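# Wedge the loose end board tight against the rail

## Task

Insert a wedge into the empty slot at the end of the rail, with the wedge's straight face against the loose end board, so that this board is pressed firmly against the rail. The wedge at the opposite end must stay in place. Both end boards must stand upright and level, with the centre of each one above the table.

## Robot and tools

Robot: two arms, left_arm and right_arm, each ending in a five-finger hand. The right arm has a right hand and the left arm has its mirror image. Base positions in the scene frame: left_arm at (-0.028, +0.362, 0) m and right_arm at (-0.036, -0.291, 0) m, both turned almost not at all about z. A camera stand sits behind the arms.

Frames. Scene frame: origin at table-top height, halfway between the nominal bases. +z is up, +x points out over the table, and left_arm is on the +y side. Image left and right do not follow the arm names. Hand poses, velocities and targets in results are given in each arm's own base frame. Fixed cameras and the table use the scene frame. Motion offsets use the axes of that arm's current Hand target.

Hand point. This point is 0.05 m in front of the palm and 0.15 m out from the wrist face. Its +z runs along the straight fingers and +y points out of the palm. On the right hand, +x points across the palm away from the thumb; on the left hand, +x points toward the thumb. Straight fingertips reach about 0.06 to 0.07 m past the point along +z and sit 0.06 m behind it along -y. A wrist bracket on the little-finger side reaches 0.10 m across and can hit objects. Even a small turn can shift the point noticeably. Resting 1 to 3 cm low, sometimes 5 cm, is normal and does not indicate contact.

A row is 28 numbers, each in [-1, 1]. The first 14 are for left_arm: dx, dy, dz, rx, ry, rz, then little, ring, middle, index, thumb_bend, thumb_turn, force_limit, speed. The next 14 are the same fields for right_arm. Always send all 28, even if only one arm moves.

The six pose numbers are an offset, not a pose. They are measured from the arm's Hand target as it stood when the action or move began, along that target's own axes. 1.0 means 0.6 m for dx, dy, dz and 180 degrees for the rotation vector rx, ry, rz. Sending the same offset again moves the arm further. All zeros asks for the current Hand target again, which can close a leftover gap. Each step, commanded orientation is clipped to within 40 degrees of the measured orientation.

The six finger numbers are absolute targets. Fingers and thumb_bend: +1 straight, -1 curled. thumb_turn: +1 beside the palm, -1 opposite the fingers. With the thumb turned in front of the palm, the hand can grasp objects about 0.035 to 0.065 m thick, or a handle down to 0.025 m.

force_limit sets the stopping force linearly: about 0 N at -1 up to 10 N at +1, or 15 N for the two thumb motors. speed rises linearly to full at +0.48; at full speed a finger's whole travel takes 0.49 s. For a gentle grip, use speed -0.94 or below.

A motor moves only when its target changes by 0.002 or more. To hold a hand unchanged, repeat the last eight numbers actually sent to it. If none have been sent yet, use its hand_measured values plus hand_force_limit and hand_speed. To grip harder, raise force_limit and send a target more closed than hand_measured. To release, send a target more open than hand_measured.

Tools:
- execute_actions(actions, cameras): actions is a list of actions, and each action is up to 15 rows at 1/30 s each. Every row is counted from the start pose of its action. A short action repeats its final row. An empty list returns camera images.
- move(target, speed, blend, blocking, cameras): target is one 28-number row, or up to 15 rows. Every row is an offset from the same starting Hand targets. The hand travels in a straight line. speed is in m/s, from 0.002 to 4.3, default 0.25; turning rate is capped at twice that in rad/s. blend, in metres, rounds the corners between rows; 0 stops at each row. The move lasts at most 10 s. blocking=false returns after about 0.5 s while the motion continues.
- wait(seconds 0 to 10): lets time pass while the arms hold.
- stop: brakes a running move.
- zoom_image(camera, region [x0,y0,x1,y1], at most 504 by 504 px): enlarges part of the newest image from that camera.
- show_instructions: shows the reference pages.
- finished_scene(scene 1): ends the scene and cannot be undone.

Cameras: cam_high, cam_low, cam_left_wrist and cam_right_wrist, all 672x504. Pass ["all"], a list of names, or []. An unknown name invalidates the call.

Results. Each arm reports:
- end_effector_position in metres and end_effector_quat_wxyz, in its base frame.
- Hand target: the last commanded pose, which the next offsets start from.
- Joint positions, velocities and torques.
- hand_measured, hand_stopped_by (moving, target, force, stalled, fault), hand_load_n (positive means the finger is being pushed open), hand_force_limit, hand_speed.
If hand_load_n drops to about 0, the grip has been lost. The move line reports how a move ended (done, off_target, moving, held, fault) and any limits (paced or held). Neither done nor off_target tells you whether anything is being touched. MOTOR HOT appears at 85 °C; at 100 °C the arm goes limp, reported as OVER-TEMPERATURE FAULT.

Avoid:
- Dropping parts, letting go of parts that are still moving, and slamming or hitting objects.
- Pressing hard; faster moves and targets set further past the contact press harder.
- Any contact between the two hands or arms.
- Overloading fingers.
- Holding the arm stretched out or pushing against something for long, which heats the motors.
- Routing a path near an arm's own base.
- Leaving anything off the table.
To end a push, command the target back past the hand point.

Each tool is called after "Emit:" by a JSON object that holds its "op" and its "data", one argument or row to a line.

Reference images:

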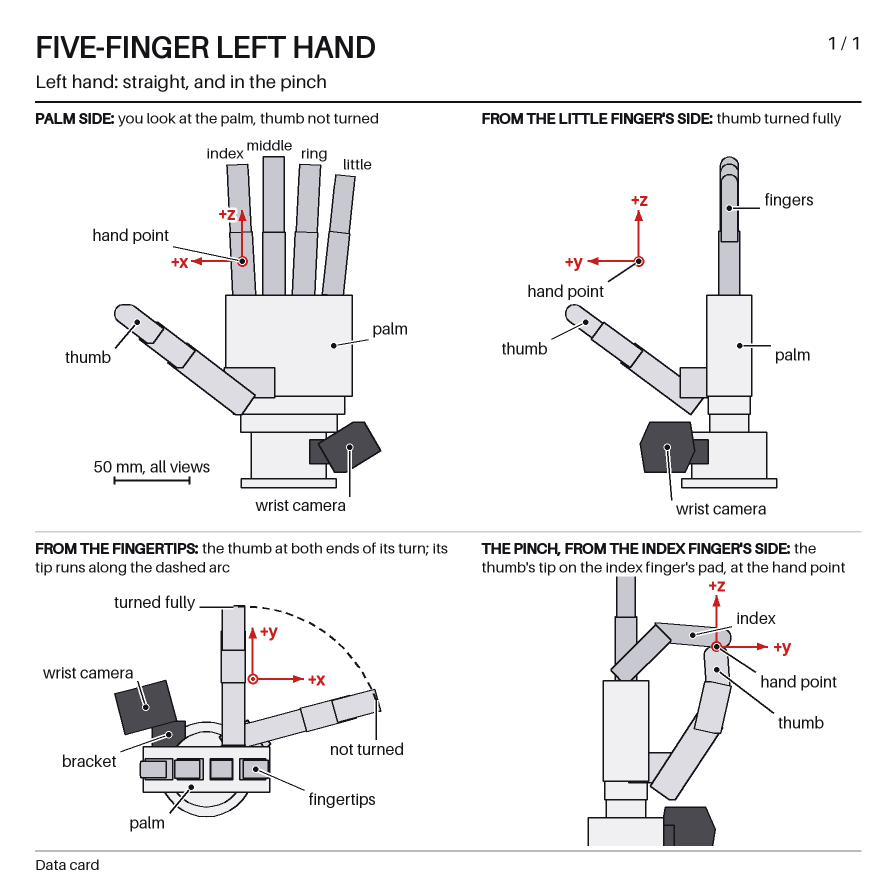

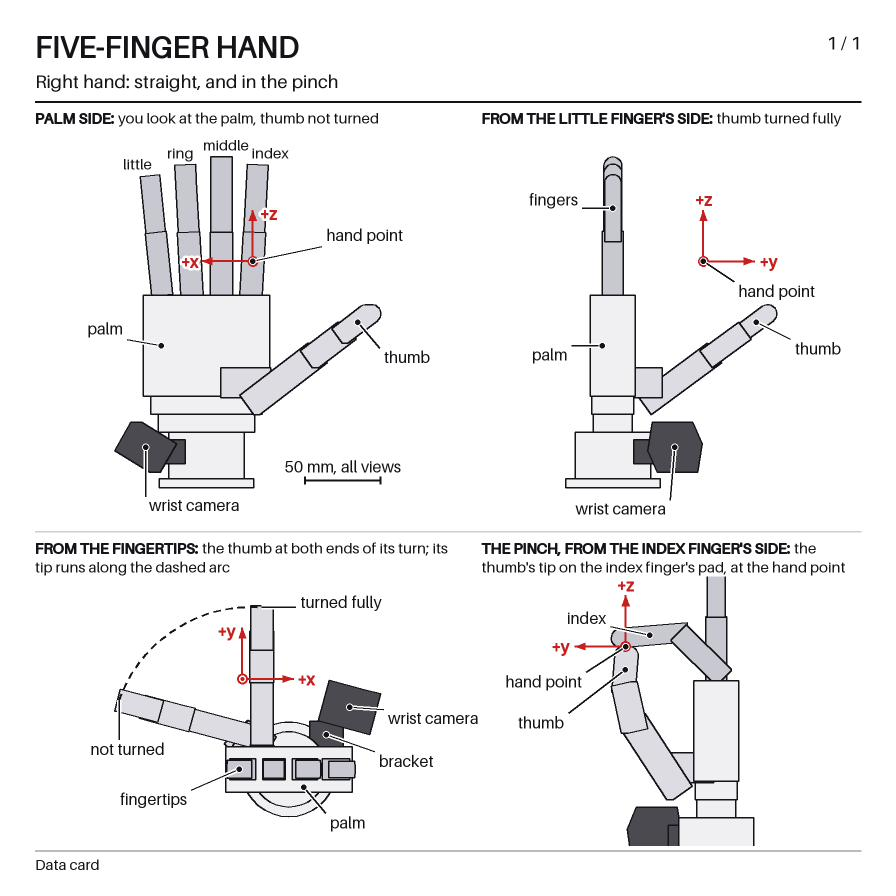

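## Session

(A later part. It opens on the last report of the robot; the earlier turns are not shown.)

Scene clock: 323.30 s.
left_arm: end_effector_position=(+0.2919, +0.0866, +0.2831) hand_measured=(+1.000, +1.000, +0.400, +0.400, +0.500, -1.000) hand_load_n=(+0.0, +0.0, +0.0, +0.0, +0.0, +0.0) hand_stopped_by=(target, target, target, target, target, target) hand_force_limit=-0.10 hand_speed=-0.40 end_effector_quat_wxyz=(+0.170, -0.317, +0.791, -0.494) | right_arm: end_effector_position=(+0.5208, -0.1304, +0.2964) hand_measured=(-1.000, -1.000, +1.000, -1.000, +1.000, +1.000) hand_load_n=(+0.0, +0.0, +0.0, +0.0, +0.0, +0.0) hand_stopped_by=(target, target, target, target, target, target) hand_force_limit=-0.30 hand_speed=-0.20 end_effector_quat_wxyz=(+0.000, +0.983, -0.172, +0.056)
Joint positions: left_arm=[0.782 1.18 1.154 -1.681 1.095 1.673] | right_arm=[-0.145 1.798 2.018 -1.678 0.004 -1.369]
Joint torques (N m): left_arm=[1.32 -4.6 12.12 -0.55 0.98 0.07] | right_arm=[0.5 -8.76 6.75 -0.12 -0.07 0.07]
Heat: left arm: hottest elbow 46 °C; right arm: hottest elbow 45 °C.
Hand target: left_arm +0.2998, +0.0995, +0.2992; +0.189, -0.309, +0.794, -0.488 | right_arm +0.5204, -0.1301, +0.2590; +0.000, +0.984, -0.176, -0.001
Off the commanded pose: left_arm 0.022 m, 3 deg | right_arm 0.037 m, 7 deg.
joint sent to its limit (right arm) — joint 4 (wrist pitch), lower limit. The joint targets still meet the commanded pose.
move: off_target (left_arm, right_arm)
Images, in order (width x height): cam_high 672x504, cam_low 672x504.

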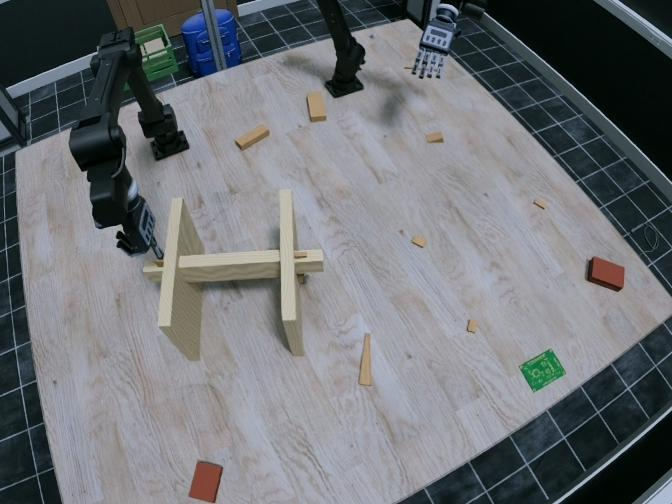

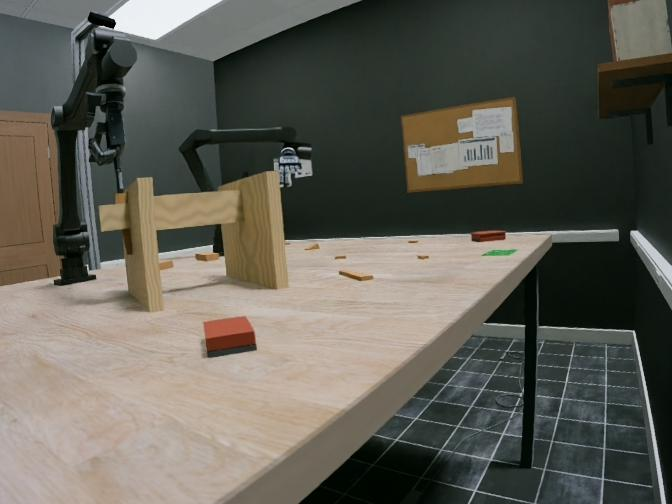

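Emit:
{"op": "move", "data": {
  "target": [
    [0,0,0,0,0,0,1,1,0.4,0.4,0.5,-1,-0.1,-0.4,0,0,0.0200,0,0,0,-1,-1,1,-1,1,1,-0.3,-0.2]
  ],
  "speed": 0.03,
  "cameras": ["cam_high","cam_low"]
}}

Emit:
{"op": "zoom_image", "data": {
  "camera": "cam_low",
  "region": [80, 130, 160, 220]
}}

Emit:
{"op": "zoom_image", "data": {
  "camera": "cam_high",
  "region": [130, 225, 210, 290]
}}

Scene clock: 324.27 s.
left_arm: end_effector_position=(+0.2919, +0.0866, +0.2831) hand_measured=(+1.000, +1.000, +0.400, +0.400, +0.500, -1.000) hand_load_n=(+0.0, +0.0, +0.0, +0.0, +0.0, +0.0) hand_stopped_by=(target, target, target, target, target, target) hand_force_limit=-0.10 hand_speed=-0.40 end_effector_quat_wxyz=(+0.170, -0.317, +0.791, -0.494) | right_arm: end_effector_position=(+0.5207, -0.1304, +0.2962) hand_measured=(-1.000, -1.000, +1.000, -1.000, +1.000, +1.000) hand_load_n=(+0.0, +0.0, +0.0, +0.0, +0.0, +0.0) hand_stopped_by=(target, target, target, target, target, target) hand_force_limit=-0.30 hand_speed=-0.20 end_effector_quat_wxyz=(+0.000, +0.983, -0.172, +0.056)
Joint positions: left_arm=[0.782 1.18 1.154 -1.681 1.095 1.673] | right_arm=[-0.145 1.798 2.018 -1.678 0.004 -1.369]
Joint torques (N m): left_arm=[1.26 -4.6 12.15 -0.55 0.97 0.07] | right_arm=[0.44 -7.82 5.78 -0.02 -0.15 0.08]
Heat: left arm: hottest elbow 46 °C; right arm: hottest elbow 45 °C.
Hand target: left_arm +0.2998, +0.0995, +0.2992; +0.189, -0.309, +0.794, -0.488 | right_arm +0.5204, -0.1301, +0.2470; +0.000, +0.984, -0.177, -0.001
Off the commanded pose: left_arm 0.022 m, 3 deg | right_arm 0.049 m, 7 deg.
move: off_target (left_arm, right_arm)
Images, in order (width x height): cam_high 672x504, cam_low 672x504.

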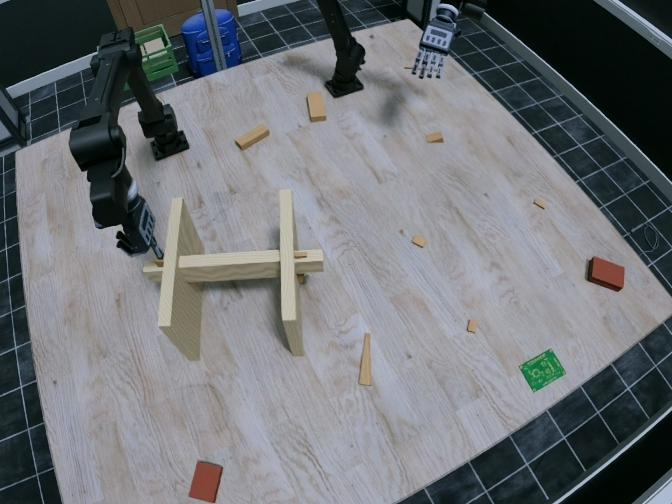

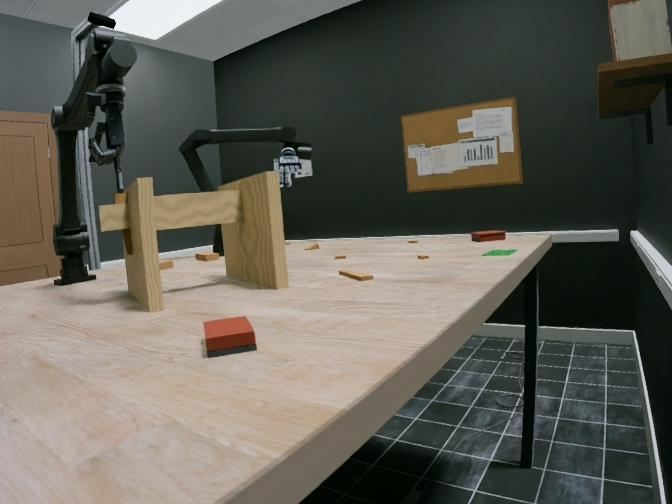

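Scaled by 5.600 from the camera's 672x504 image, which has a finer 960x720 frame.

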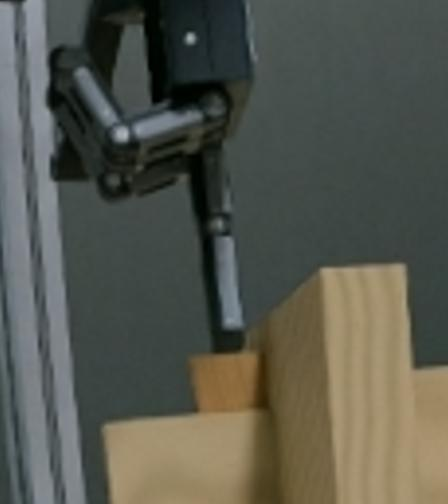

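Scaled by 6.300 from the camera's 672x504 image, which has a finer 960x720 frame.

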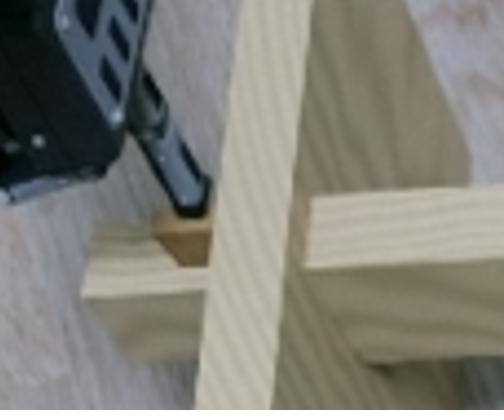

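Emit:
{"op": "zoom_image", "data": {
  "camera": "cam_high",
  "region": [165, 245, 205, 285]
}}

Emit:
{"op": "zoom_image", "data": {
  "camera": "cam_high",
  "region": [275, 235, 315, 275]
}}

Emit:
{"op": "zoom_image", "data": {
  "camera": "cam_low",
  "region": [130, 175, 180, 245]
}}

Scaled by 12.600 from the camera's 672x504 image, which has a finer 960x720 frame.

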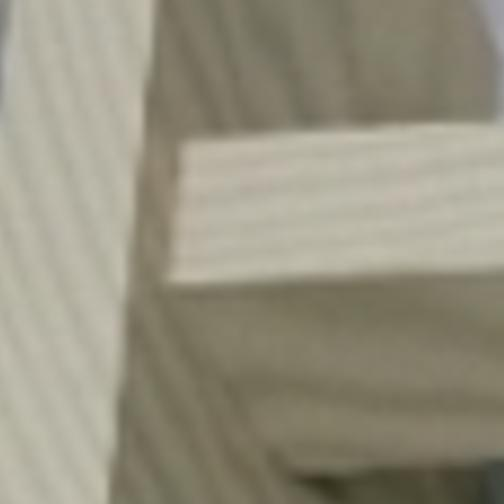

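Scaled by 12.600 from the camera's 672x504 image, which has a finer 960x720 frame.

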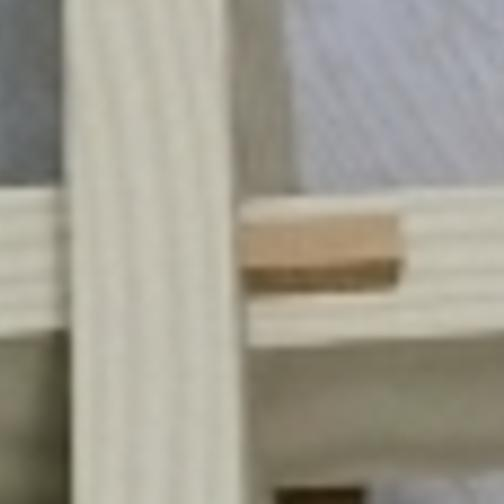

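Scaled by 7.200 from the camera's 672x504 image, which has a finer 960x720 frame.

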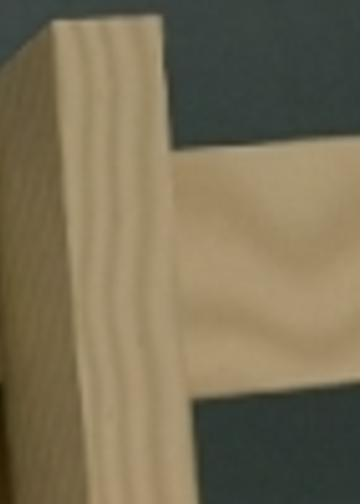

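Emit:
{"op": "move", "data": {
  "target": [
    [0,0,0,0,0,0,1,1,0.4,0.4,0.5,-1,-0.1,-0.4,0,0,0.0200,0,0,0,-1,-1,1,-1,1,1,-0.3,-0.2]
  ],
  "speed": 0.03,
  "cameras": ["cam_high","cam_low"]
}}

Emit:
{"op": "zoom_image", "data": {
  "camera": "cam_low",
  "region": [80, 130, 160, 220]
}}

Emit:
{"op": "zoom_image", "data": {
  "camera": "cam_high",
  "region": [165, 245, 205, 285]
}}

Scene clock: 325.67 s.
left_arm: end_effector_position=(+0.2919, +0.0866, +0.2831) hand_measured=(+1.000, +1.000, +0.400, +0.400, +0.500, -1.000) hand_load_n=(+0.0, +0.0, +0.0, +0.0, +0.0, +0.0) hand_stopped_by=(target, target, target, target, target, target) hand_force_limit=-0.10 hand_speed=-0.40 end_effector_quat_wxyz=(+0.170, -0.317, +0.791, -0.494) | right_arm: end_effector_position=(+0.5207, -0.1304, +0.2945) hand_measured=(-1.000, -1.000, +1.000, -1.000, +1.000, +1.000) hand_load_n=(+0.0, +0.0, +0.0, +0.0, +0.0, +0.0) hand_stopped_by=(target, target, target, target, target, target) hand_force_limit=-0.30 hand_speed=-0.20 end_effector_quat_wxyz=(+0.000, +0.983, -0.172, +0.064)
Joint positions: left_arm=[0.782 1.18 1.154 -1.681 1.095 1.673] | right_arm=[-0.145 1.783 1.992 -1.651 0.004 -1.369]
Joint torques (N m): left_arm=[1.32 -4.72 12.11 -0.58 0.98 0.07] | right_arm=[0.44 -7 4.7 0.17 -0.15 0.08]
Heat: left arm: hottest elbow 46 °C; right arm: hottest elbow 45 °C.
Hand target: left_arm +0.2998, +0.0995, +0.2992; +0.189, -0.309, +0.794, -0.488 | right_arm +0.5203, -0.1301, +0.2350; +0.000, +0.984, -0.176, -0.001
Off the commanded pose: left_arm 0.022 m, 3 deg | right_arm 0.060 m, 7 deg.
move: off_target (left_arm, right_arm)
Images, in order (width x height): cam_high 672x504, cam_low 672x504.

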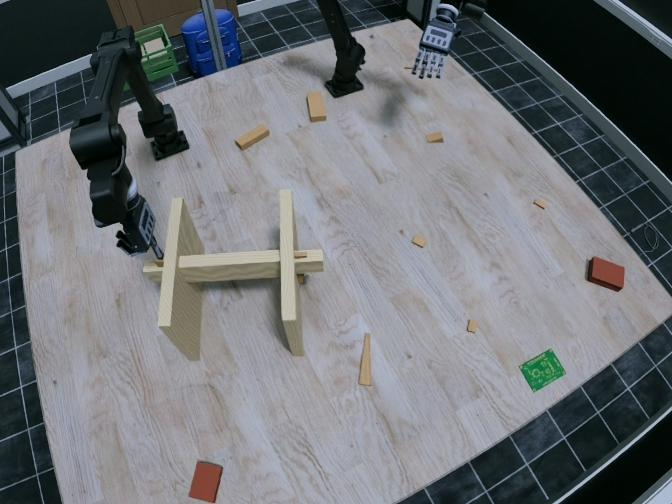

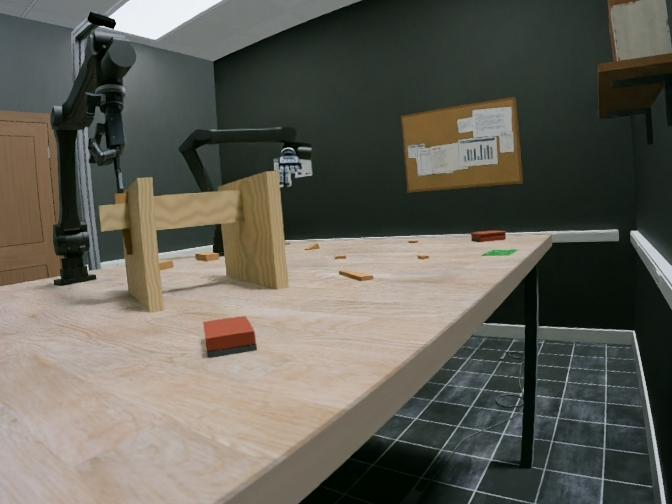

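Scaled by 5.600 from the camera's 672x504 image, which has a finer 960x720 frame.

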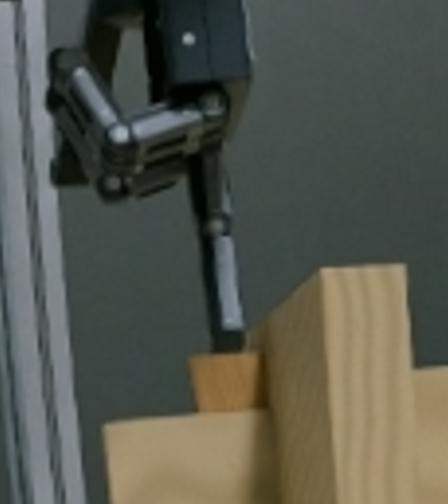

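Scaled by 12.600 from the camera's 672x504 image, which has a finer 960x720 frame.

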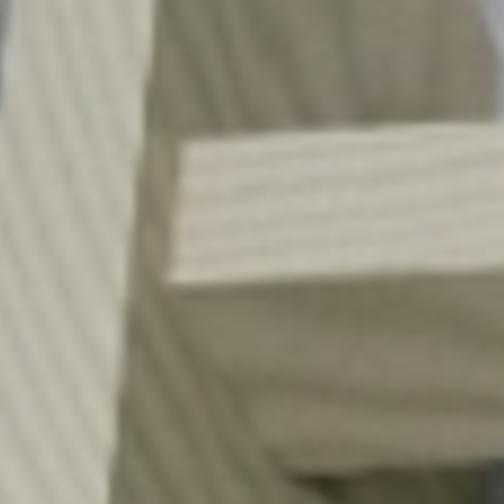

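Emit:
{"op": "move", "data": {
  "target": [
    [0,0,0,0,0,0,1,1,0.4,0.4,0.5,-1,-0.1,-0.4,0,0,0.0250,0,0,0,-1,-1,1,-1,1,1,-0.3,-0.2]
  ],
  "speed": 0.03,
  "cameras": ["cam_high","cam_low"]
}}

Emit:
{"op": "zoom_image", "data": {
  "camera": "cam_low",
  "region": [80, 130, 160, 220]
}}

Emit:
{"op": "zoom_image", "data": {
  "camera": "cam_high",
  "region": [130, 225, 210, 290]
}}

Scene clock: 327.50 s.
left_arm: end_effector_position=(+0.2919, +0.0866, +0.2831) hand_measured=(+1.000, +1.000, +0.400, +0.400, +0.500, -1.000) hand_load_n=(+0.0, +0.0, +0.0, -0.5, +0.0, +0.0) hand_stopped_by=(target, target, target, target, target, target) hand_force_limit=-0.10 hand_speed=-0.40 end_effector_quat_wxyz=(+0.170, -0.317, +0.791, -0.494) | right_arm: end_effector_position=(+0.5204, -0.1318, +0.2876) hand_measured=(-1.000, -1.000, +1.000, -1.000, +1.000, +1.000) hand_load_n=(+0.0, +0.0, -1.5, +0.0, +0.0, +0.0) hand_stopped_by=(target, target, target, target, target, target) hand_force_limit=-0.30 hand_speed=-0.20 end_effector_quat_wxyz=(+0.001, +0.982, -0.173, +0.071)
Joint positions: left_arm=[0.782 1.18 1.154 -1.681 1.095 1.673] | right_arm=[-0.147 1.767 1.952 -1.613 0.006 -1.368]
Joint torques (N m): left_arm=[1.38 -4.66 12.12 -0.53 0.98 0.08] | right_arm=[0.62 -5.83 4.46 0.16 -0.22 0.08]
Heat: left arm: hottest elbow 46 °C; right arm: hottest elbow 45 °C.
Hand target: left_arm +0.2998, +0.0995, +0.2992; +0.189, -0.309, +0.794, -0.488 | right_arm +0.5204, -0.1302, +0.2202; +0.000, +0.984, -0.177, +0.000
Off the commanded pose: left_arm 0.022 m, 3 deg | right_arm 0.068 m, 8 deg.
move: off_target (left_arm, right_arm)
Images, in order (width x height): cam_high 672x504, cam_low 672x504.

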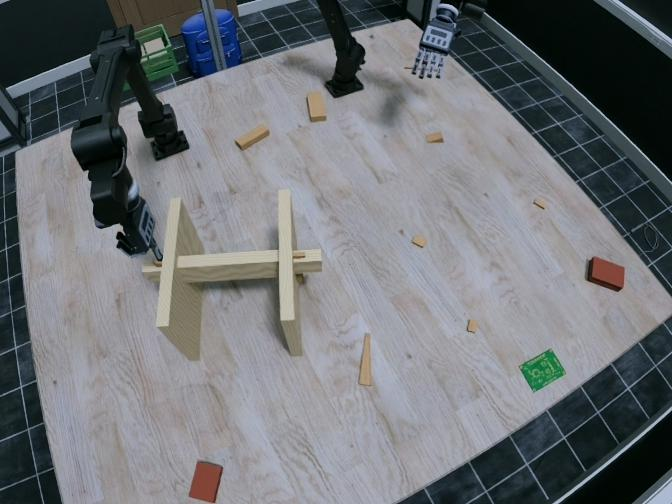

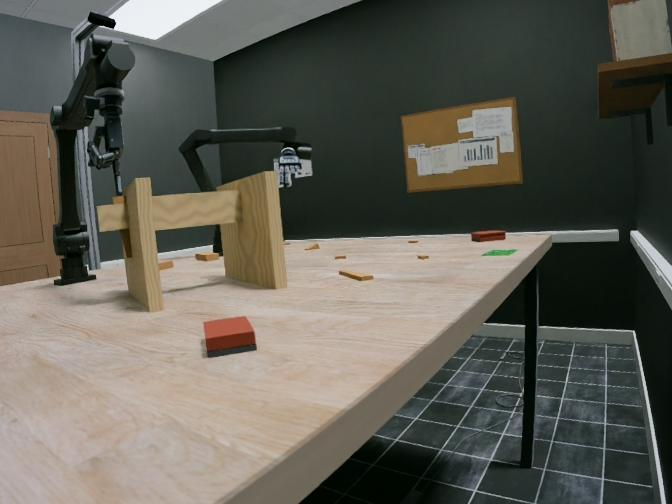

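Scaled by 5.600 from the camera's 672x504 image, which has a finer 960x720 frame.

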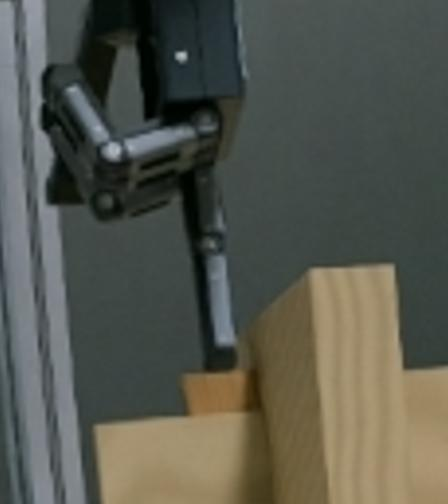

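Scaled by 6.300 from the camera's 672x504 image, which has a finer 960x720 frame.

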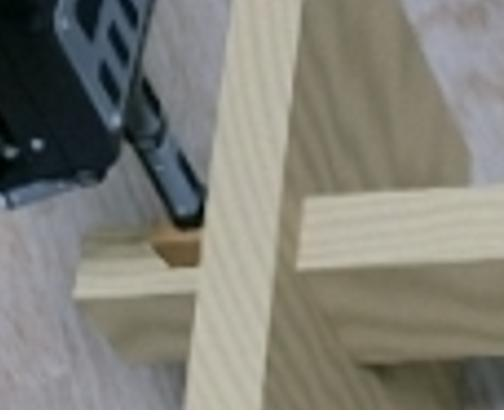

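Emit:
{"op": "zoom_image", "data": {
  "camera": "cam_high",
  "region": [160, 240, 200, 280]
}}

Emit:
{"op": "zoom_image", "data": {
  "camera": "cam_low",
  "region": [90, 165, 290, 315]
}}

Scaled by 12.600 from the camera's 672x504 image, which has a finer 960x720 frame.

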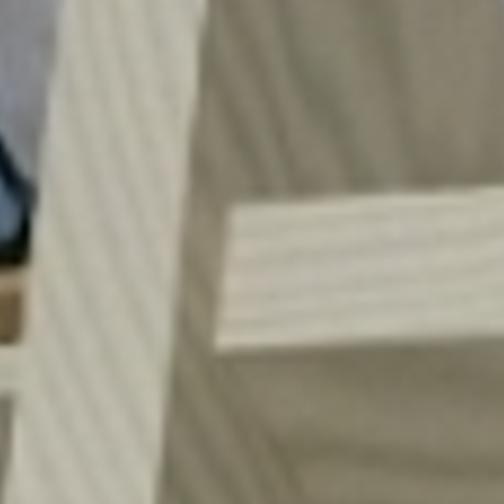

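Scaled by 2.520 from the camera's 672x504 image, which has a finer 960x720 frame.

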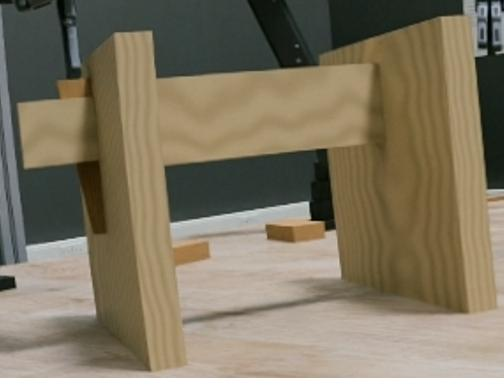

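Emit:
{"op": "move", "data": {
  "target": [
    [0,0,0,0,0,0,1,1,0.4,0.4,0.5,-1,-0.1,-0.4,0,0,-0.2333,0,0,0,-1,-1,1,-1,1,1,-0.3,-0.2]
  ],
  "speed": 0.08,
  "cameras": ["all"]
}}

Emit:
{"op": "zoom_image", "data": {
  "camera": "cam_low",
  "region": [90, 165, 290, 315]
}}

Emit:
{"op": "zoom_image", "data": {
  "camera": "cam_high",
  "region": [130, 220, 210, 290]
}}

Emit:
{"op": "zoom_image", "data": {
  "camera": "cam_high",
  "region": [260, 220, 340, 290]
}}

Scene clock: 330.27 s.
left_arm: end_effector_position=(+0.2919, +0.0866, +0.2831) hand_measured=(+1.000, +1.000, +0.400, +0.400, +0.500, -1.000) hand_load_n=(+0.0, +0.0, +0.0, +0.0, +0.0, +0.0) hand_stopped_by=(target, target, target, target, target, target) hand_force_limit=-0.10 hand_speed=-0.40 end_effector_quat_wxyz=(+0.170, -0.317, +0.791, -0.494) | right_arm: end_effector_position=(+0.5139, -0.1331, +0.3415) hand_measured=(-1.000, -1.000, +1.000, -1.000, +1.000, +1.000) hand_load_n=(+0.0, +0.0, +0.0, +0.0, +0.0, +0.0) hand_stopped_by=(target, target, target, target, target, target) hand_force_limit=-0.30 hand_speed=-0.20 end_effector_quat_wxyz=(+0.011, +0.980, -0.172, +0.102)
Joint positions: left_arm=[0.782 1.18 1.154 -1.681 1.095 1.673] | right_arm=[-0.143 1.739 2.055 -1.683 0.028 -1.368]
Joint torques (N m): left_arm=[1.44 -4.66 12.12 -0.57 0.98 0.08] | right_arm=[1.38 -11.81 13.52 0.17 0.08 -0.02]
Heat: left arm: hottest elbow 46 °C; right arm: hottest elbow 45 °C.
Hand target: left_arm +0.2998, +0.0995, +0.2992; +0.189, -0.309, +0.794, -0.488 | right_arm +0.5205, -0.1301, +0.3601; +0.000, +0.984, -0.177, -0.001
Off the commanded pose: left_arm 0.022 m, 3 deg | right_arm 0.020 m, 12 deg.
joint sent to its limit (right arm) — joint 4 (wrist pitch), lower limit. The joint targets are off in orientation, not in position.
move: off_target (left_arm, right_arm)
camera_calibration:
cam_left_wrist: T_world_to_cam=[[0.163589, -0.438708, 0.883614, -0.263549], [-0.977942, -0.190034, 0.0867017, 0.280619], [0.12988, -0.878307, -0.460118, 0.282224], [0, 0, 0, 1]] pos_world=[0.280887, 0.185586, 0.338402]
cam_right_wrist: T_world_to_cam=[[-0.092953, -0.991801, 0.0876953, -0.119817], [-0.925022, 0.118607, 0.360923, 0.361043], [-0.368365, -0.0475712, -0.928463, 0.616541], [0, 0, 0, 1]] pos_world=[0.549948, -0.132327, 0.452634]

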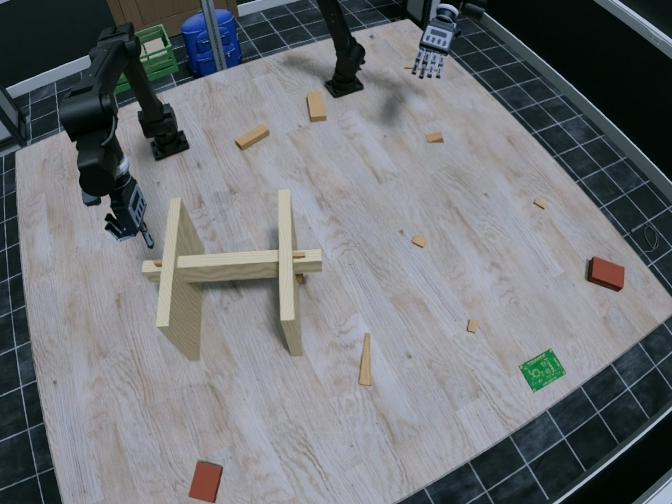

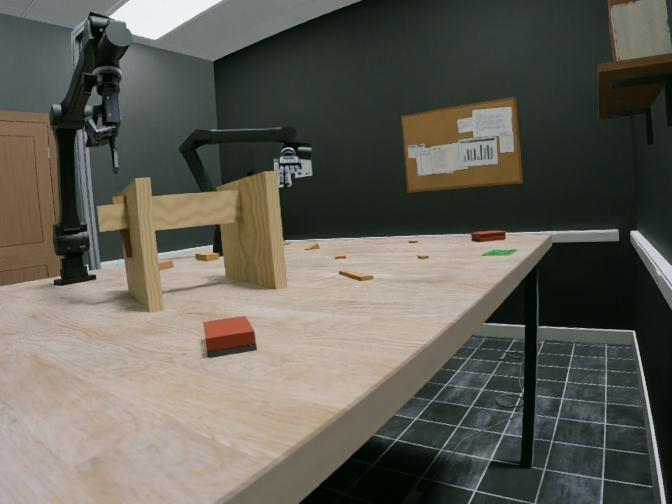

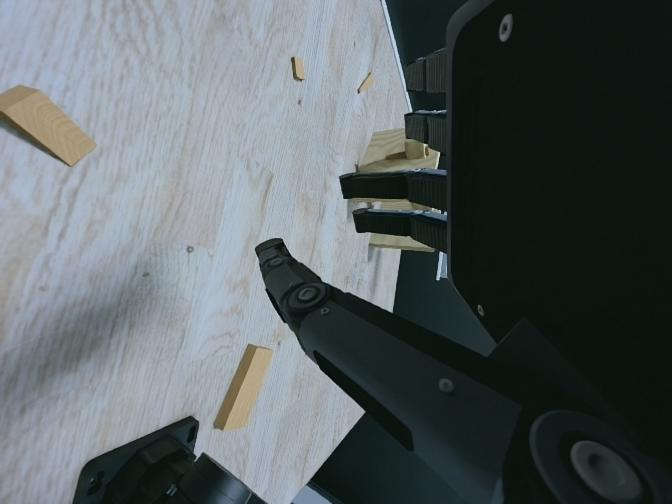

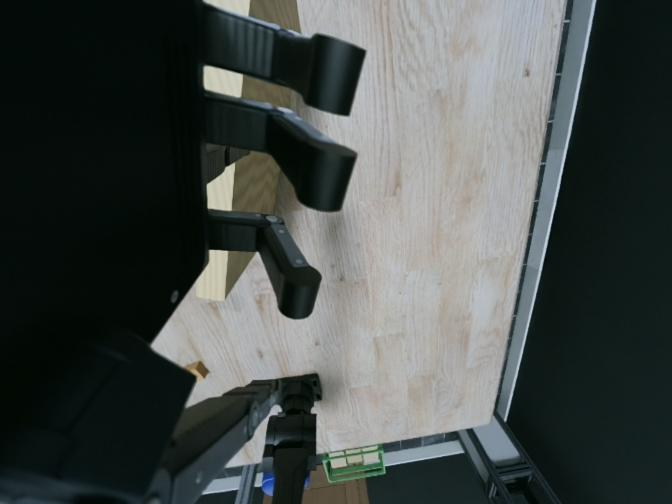

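Scaled by 2.520 from the camera's 672x504 image, which has a finer 960x720 frame.

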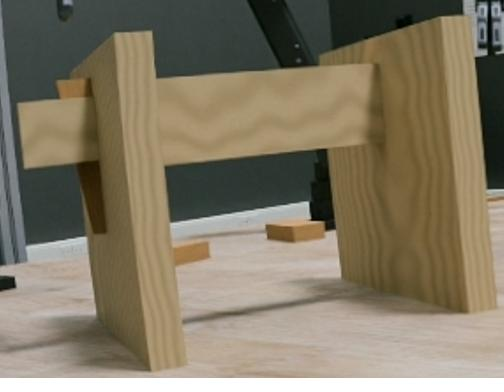

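Scaled by 6.300 from the camera's 672x504 image, which has a finer 960x720 frame.

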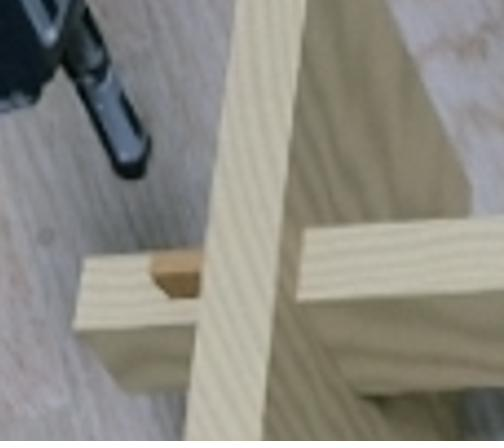

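Scaled by 6.300 from the camera's 672x504 image, which has a finer 960x720 frame.

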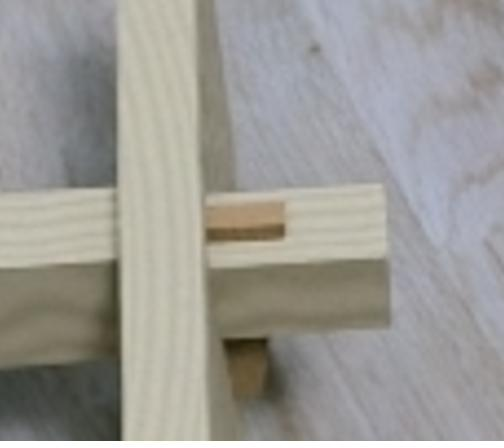

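Emit:
{"op": "move", "data": {
  "target": [
    [0,0,0,0,0,0,1,1,0.4,0.4,0.5,-1,-0.1,-0.4,0.001,0.0027,0.1167,0,0,0,-1,-1,1,-1,1,1,-0.3,-0.2]
  ],
  "speed": 0.1,
  "cameras": ["cam_high","cam_low"]
}}

Emit:
{"op": "zoom_image", "data": {
  "camera": "cam_low",
  "region": [80, 130, 160, 220]
}}

Emit:
{"op": "zoom_image", "data": {
  "camera": "cam_high",
  "region": [130, 220, 210, 290]
}}

Scene clock: 334.87 s.
left_arm: end_effector_position=(+0.2919, +0.0866, +0.2831) hand_measured=(+1.000, +1.000, +0.400, +0.400, +0.500, -1.000) hand_load_n=(+0.0, +0.0, +0.0, +0.0, +0.0, +0.0) hand_stopped_by=(target, target, target, target, target, target) hand_force_limit=-0.10 hand_speed=-0.40 end_effector_quat_wxyz=(+0.170, -0.317, +0.791, -0.494) | right_arm: end_effector_position=(+0.5201, -0.1312, +0.2948) hand_measured=(-1.000, -1.000, +1.000, -1.000, +1.000, +1.000) hand_load_n=(+0.0, +0.0, +0.0, +0.0, +0.0, +0.0) hand_stopped_by=(target, target, target, target, target, target) hand_force_limit=-0.30 hand_speed=-0.20 end_effector_quat_wxyz=(+0.005, +0.984, -0.172, +0.052)
Joint positions: left_arm=[0.782 1.18 1.154 -1.681 1.095 1.673] | right_arm=[-0.143 1.803 2.018 -1.683 0.014 -1.368]
Joint torques (N m): left_arm=[1.26 -4.54 12.14 -0.54 0.98 0.08] | right_arm=[0.32 -12.22 9.63 0.02 -0.13 0.03]
Heat: left arm: hottest elbow 47 °C; right arm: hottest elbow 45 °C.
Hand target: left_arm +0.2998, +0.0995, +0.2992; +0.189, -0.309, +0.794, -0.488 | right_arm +0.5205, -0.1318, +0.2900; +0.000, +0.984, -0.177, -0.001
Off the commanded pose: left_arm 0.022 m, 3 deg | right_arm 0.005 m, 6 deg.
joint sent to its limit (right arm) — joint 4 (wrist pitch), lower limit. The joint targets are off in orientation, not in position.
move: off_target (left_arm, right_arm)
Images, in order (width x height): cam_high 672x504, cam_low 672x504.

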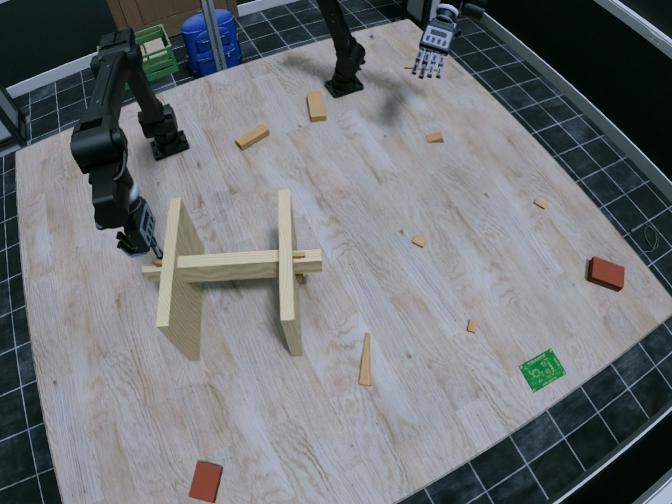

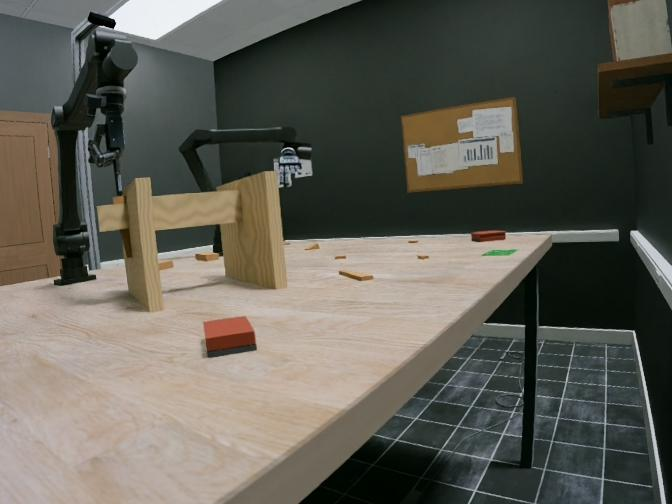

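Scaled by 5.600 from the camera's 672x504 image, which has a finer 960x720 frame.

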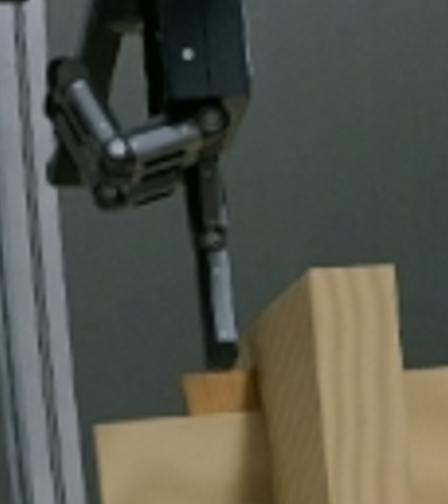

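Scaled by 6.300 from the camera's 672x504 image, which has a finer 960x720 frame.

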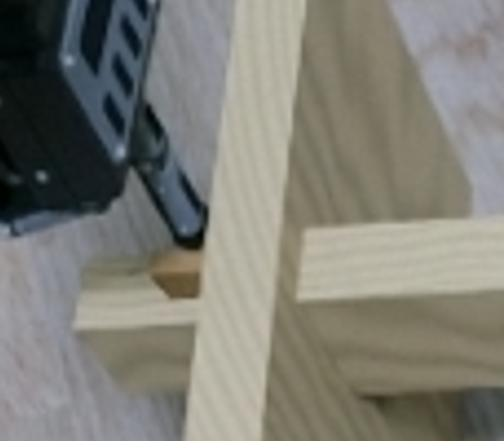

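Emit:
{"op": "move", "data": {
  "target": [
    [0,0,0,0,0,0,1,1,0.4,0.4,0.5,-1,-0.1,-0.4,0,0,0.0667,0,0,0,-1,-1,1,-1,1,1,-0.3,-0.2],
    [0,0,0,0,0,0,1,1,0.4,0.4,0.5,-1,-0.1,-0.4,0,0,0.1200,0,0,0,-1,-1,1,-1,1,1,-0.3,-0.2]
  ],
  "speed": 0.04,
  "cameras": ["cam_high","cam_low"]
}}

Emit:
{"op": "zoom_image", "data": {
  "camera": "cam_low",
  "region": [80, 130, 160, 220]
}}

Emit:
{"op": "zoom_image", "data": {
  "camera": "cam_high",
  "region": [130, 220, 210, 290]
}}

Scene clock: 337.67 s.
left_arm: end_effector_position=(+0.2919, +0.0866, +0.2831) hand_measured=(+1.000, +1.000, +0.400, +0.400, +0.500, -1.000) hand_load_n=(+0.0, +0.0, +0.0, +0.0, +0.0, +0.0) hand_stopped_by=(target, target, target, target, target, target) hand_force_limit=-0.10 hand_speed=-0.40 end_effector_quat_wxyz=(+0.170, -0.317, +0.791, -0.494) | right_arm: end_effector_position=(+0.5173, -0.1288, +0.2738) hand_measured=(-1.000, -1.000, +1.000, -1.000, +1.000, +1.000) hand_load_n=(+0.0, +0.0, -0.5, +0.0, +0.0, +0.0) hand_stopped_by=(target, target, target, target, target, target) hand_force_limit=-0.30 hand_speed=-0.20 end_effector_quat_wxyz=(+0.000, +0.984, -0.172, +0.052)
Joint positions: left_arm=[0.782 1.18 1.154 -1.681 1.095 1.673] | right_arm=[-0.143 1.781 1.934 -1.62 0.003 -1.368]
Joint torques (N m): left_arm=[1.32 -4.66 12.1 -0.54 0.99 0.08] | right_arm=[-0.03 -7.53 5.42 0.69 -0.15 0.05]
Heat: left arm: hottest elbow 47 °C; right arm: hottest elbow 45 °C.
Hand target: left_arm +0.2998, +0.0995, +0.2992; +0.189, -0.309, +0.794, -0.488 | right_arm +0.5204, -0.1318, +0.2180; +0.000, +0.984, -0.177, -0.001
Off the commanded pose: left_arm 0.022 m, 3 deg | right_arm 0.056 m, 6 deg.
move: off_target (left_arm, right_arm)
Images, in order (width x height): cam_high 672x504, cam_low 672x504.

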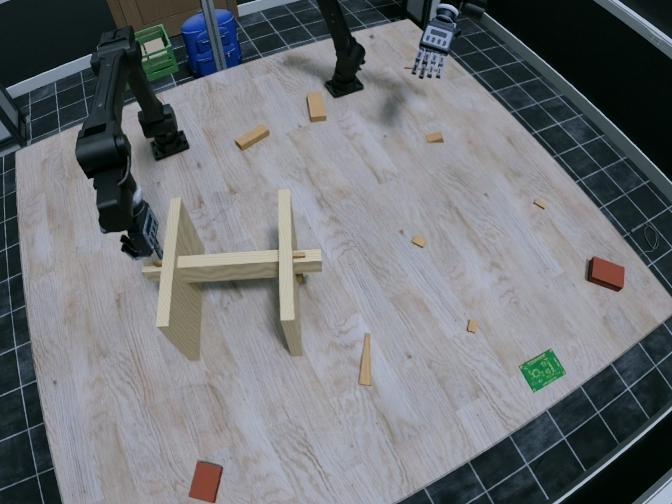

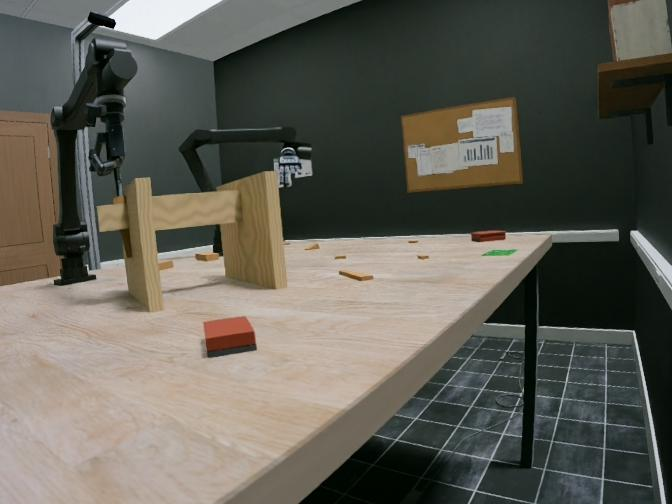

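Scaled by 5.600 from the camera's 672x504 image, which has a finer 960x720 frame.

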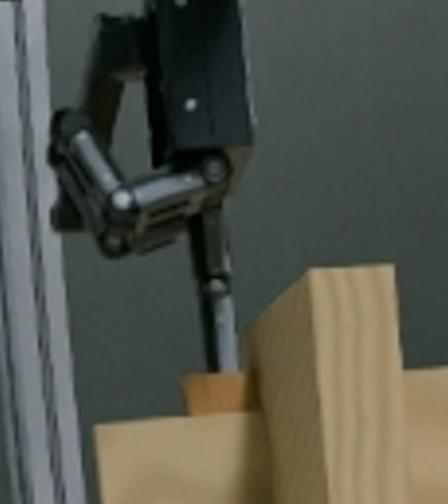

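Scaled by 6.300 from the camera's 672x504 image, which has a finer 960x720 frame.

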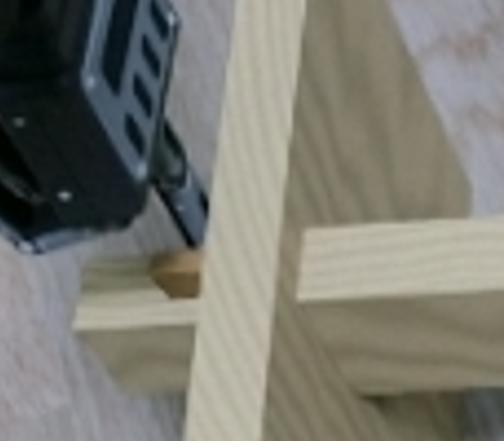

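Emit:
{"op": "move", "data": {
  "target": [
    [0,0,0,0,0,0,1,1,0.4,0.4,0.5,-1,-0.1,-0.4,0,0,-0.1667,0,0,0,-1,-1,1,-1,1,1,-0.3,-0.2]
  ],
  "speed": 0.08,
  "cameras": ["cam_high","cam_low"]
}}

Emit:
{"op": "zoom_image", "data": {
  "camera": "cam_low",
  "region": [80, 130, 160, 220]
}}

Emit:
{"op": "zoom_image", "data": {
  "camera": "cam_high",
  "region": [130, 220, 210, 290]
}}

Scene clock: 339.87 s.
left_arm: end_effector_position=(+0.2919, +0.0866, +0.2831) hand_measured=(+1.000, +1.000, +0.400, +0.400, +0.500, -1.000) hand_load_n=(+0.0, +0.0, +0.0, +0.0, +0.0, +0.0) hand_stopped_by=(target, target, target, target, target, target) hand_force_limit=-0.10 hand_speed=-0.40 end_effector_quat_wxyz=(+0.170, -0.317, +0.791, -0.494) | right_arm: end_effector_position=(+0.5139, -0.1306, +0.2963) hand_measured=(-1.000, -1.000, +1.000, -1.000, +1.000, +1.000) hand_load_n=(+0.0, +0.5, +0.0, +0.0, +0.0, +0.0) hand_stopped_by=(target, target, target, target, target, target) hand_force_limit=-0.30 hand_speed=-0.20 end_effector_quat_wxyz=(+0.006, +0.984, -0.172, +0.050)
Joint positions: left_arm=[0.782 1.18 1.154 -1.681 1.095 1.673] | right_arm=[-0.143 1.786 1.999 -1.683 0.015 -1.368]
Joint torques (N m): left_arm=[1.26 -4.66 12.12 -0.55 0.98 0.08] | right_arm=[0.62 -12.69 13.72 0.02 0.07 0]
Heat: left arm: hottest elbow 47 °C; right arm: hottest elbow 45 °C.
Hand target: left_arm +0.2998, +0.0995, +0.2992; +0.189, -0.309, +0.794, -0.488 | right_arm +0.5204, -0.1318, +0.3180; +0.000, +0.984, -0.177, -0.001
Off the commanded pose: left_arm 0.022 m, 3 deg | right_arm 0.023 m, 6 deg.
joint sent to its limit (right arm) — joint 4 (wrist pitch), lower limit. The joint targets are off in orientation, not in position.
move: off_target (left_arm, right_arm)
Images, in order (width x height): cam_high 672x504, cam_low 672x504.

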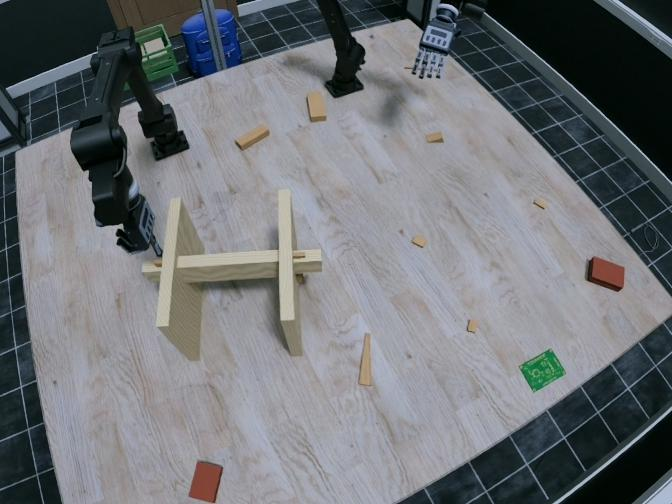

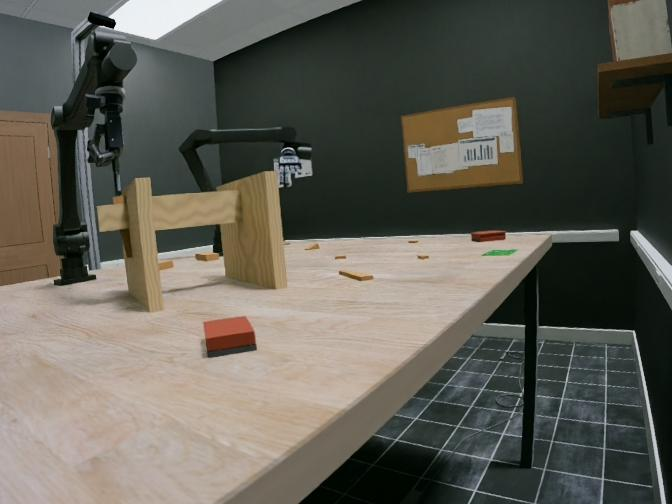

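Scaled by 5.600 from the camera's 672x504 image, which has a finer 960x720 frame.

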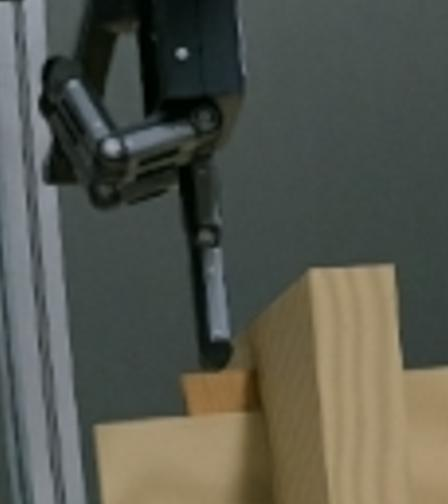

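Scaled by 6.300 from the camera's 672x504 image, which has a finer 960x720 frame.

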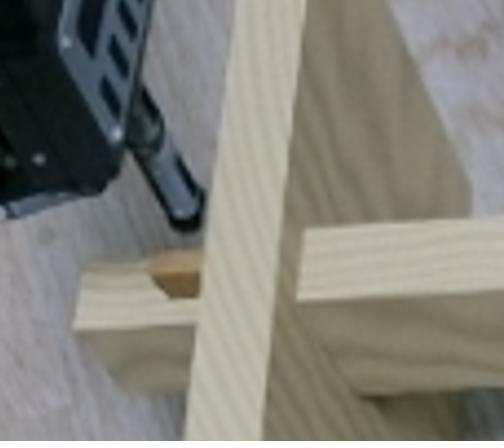

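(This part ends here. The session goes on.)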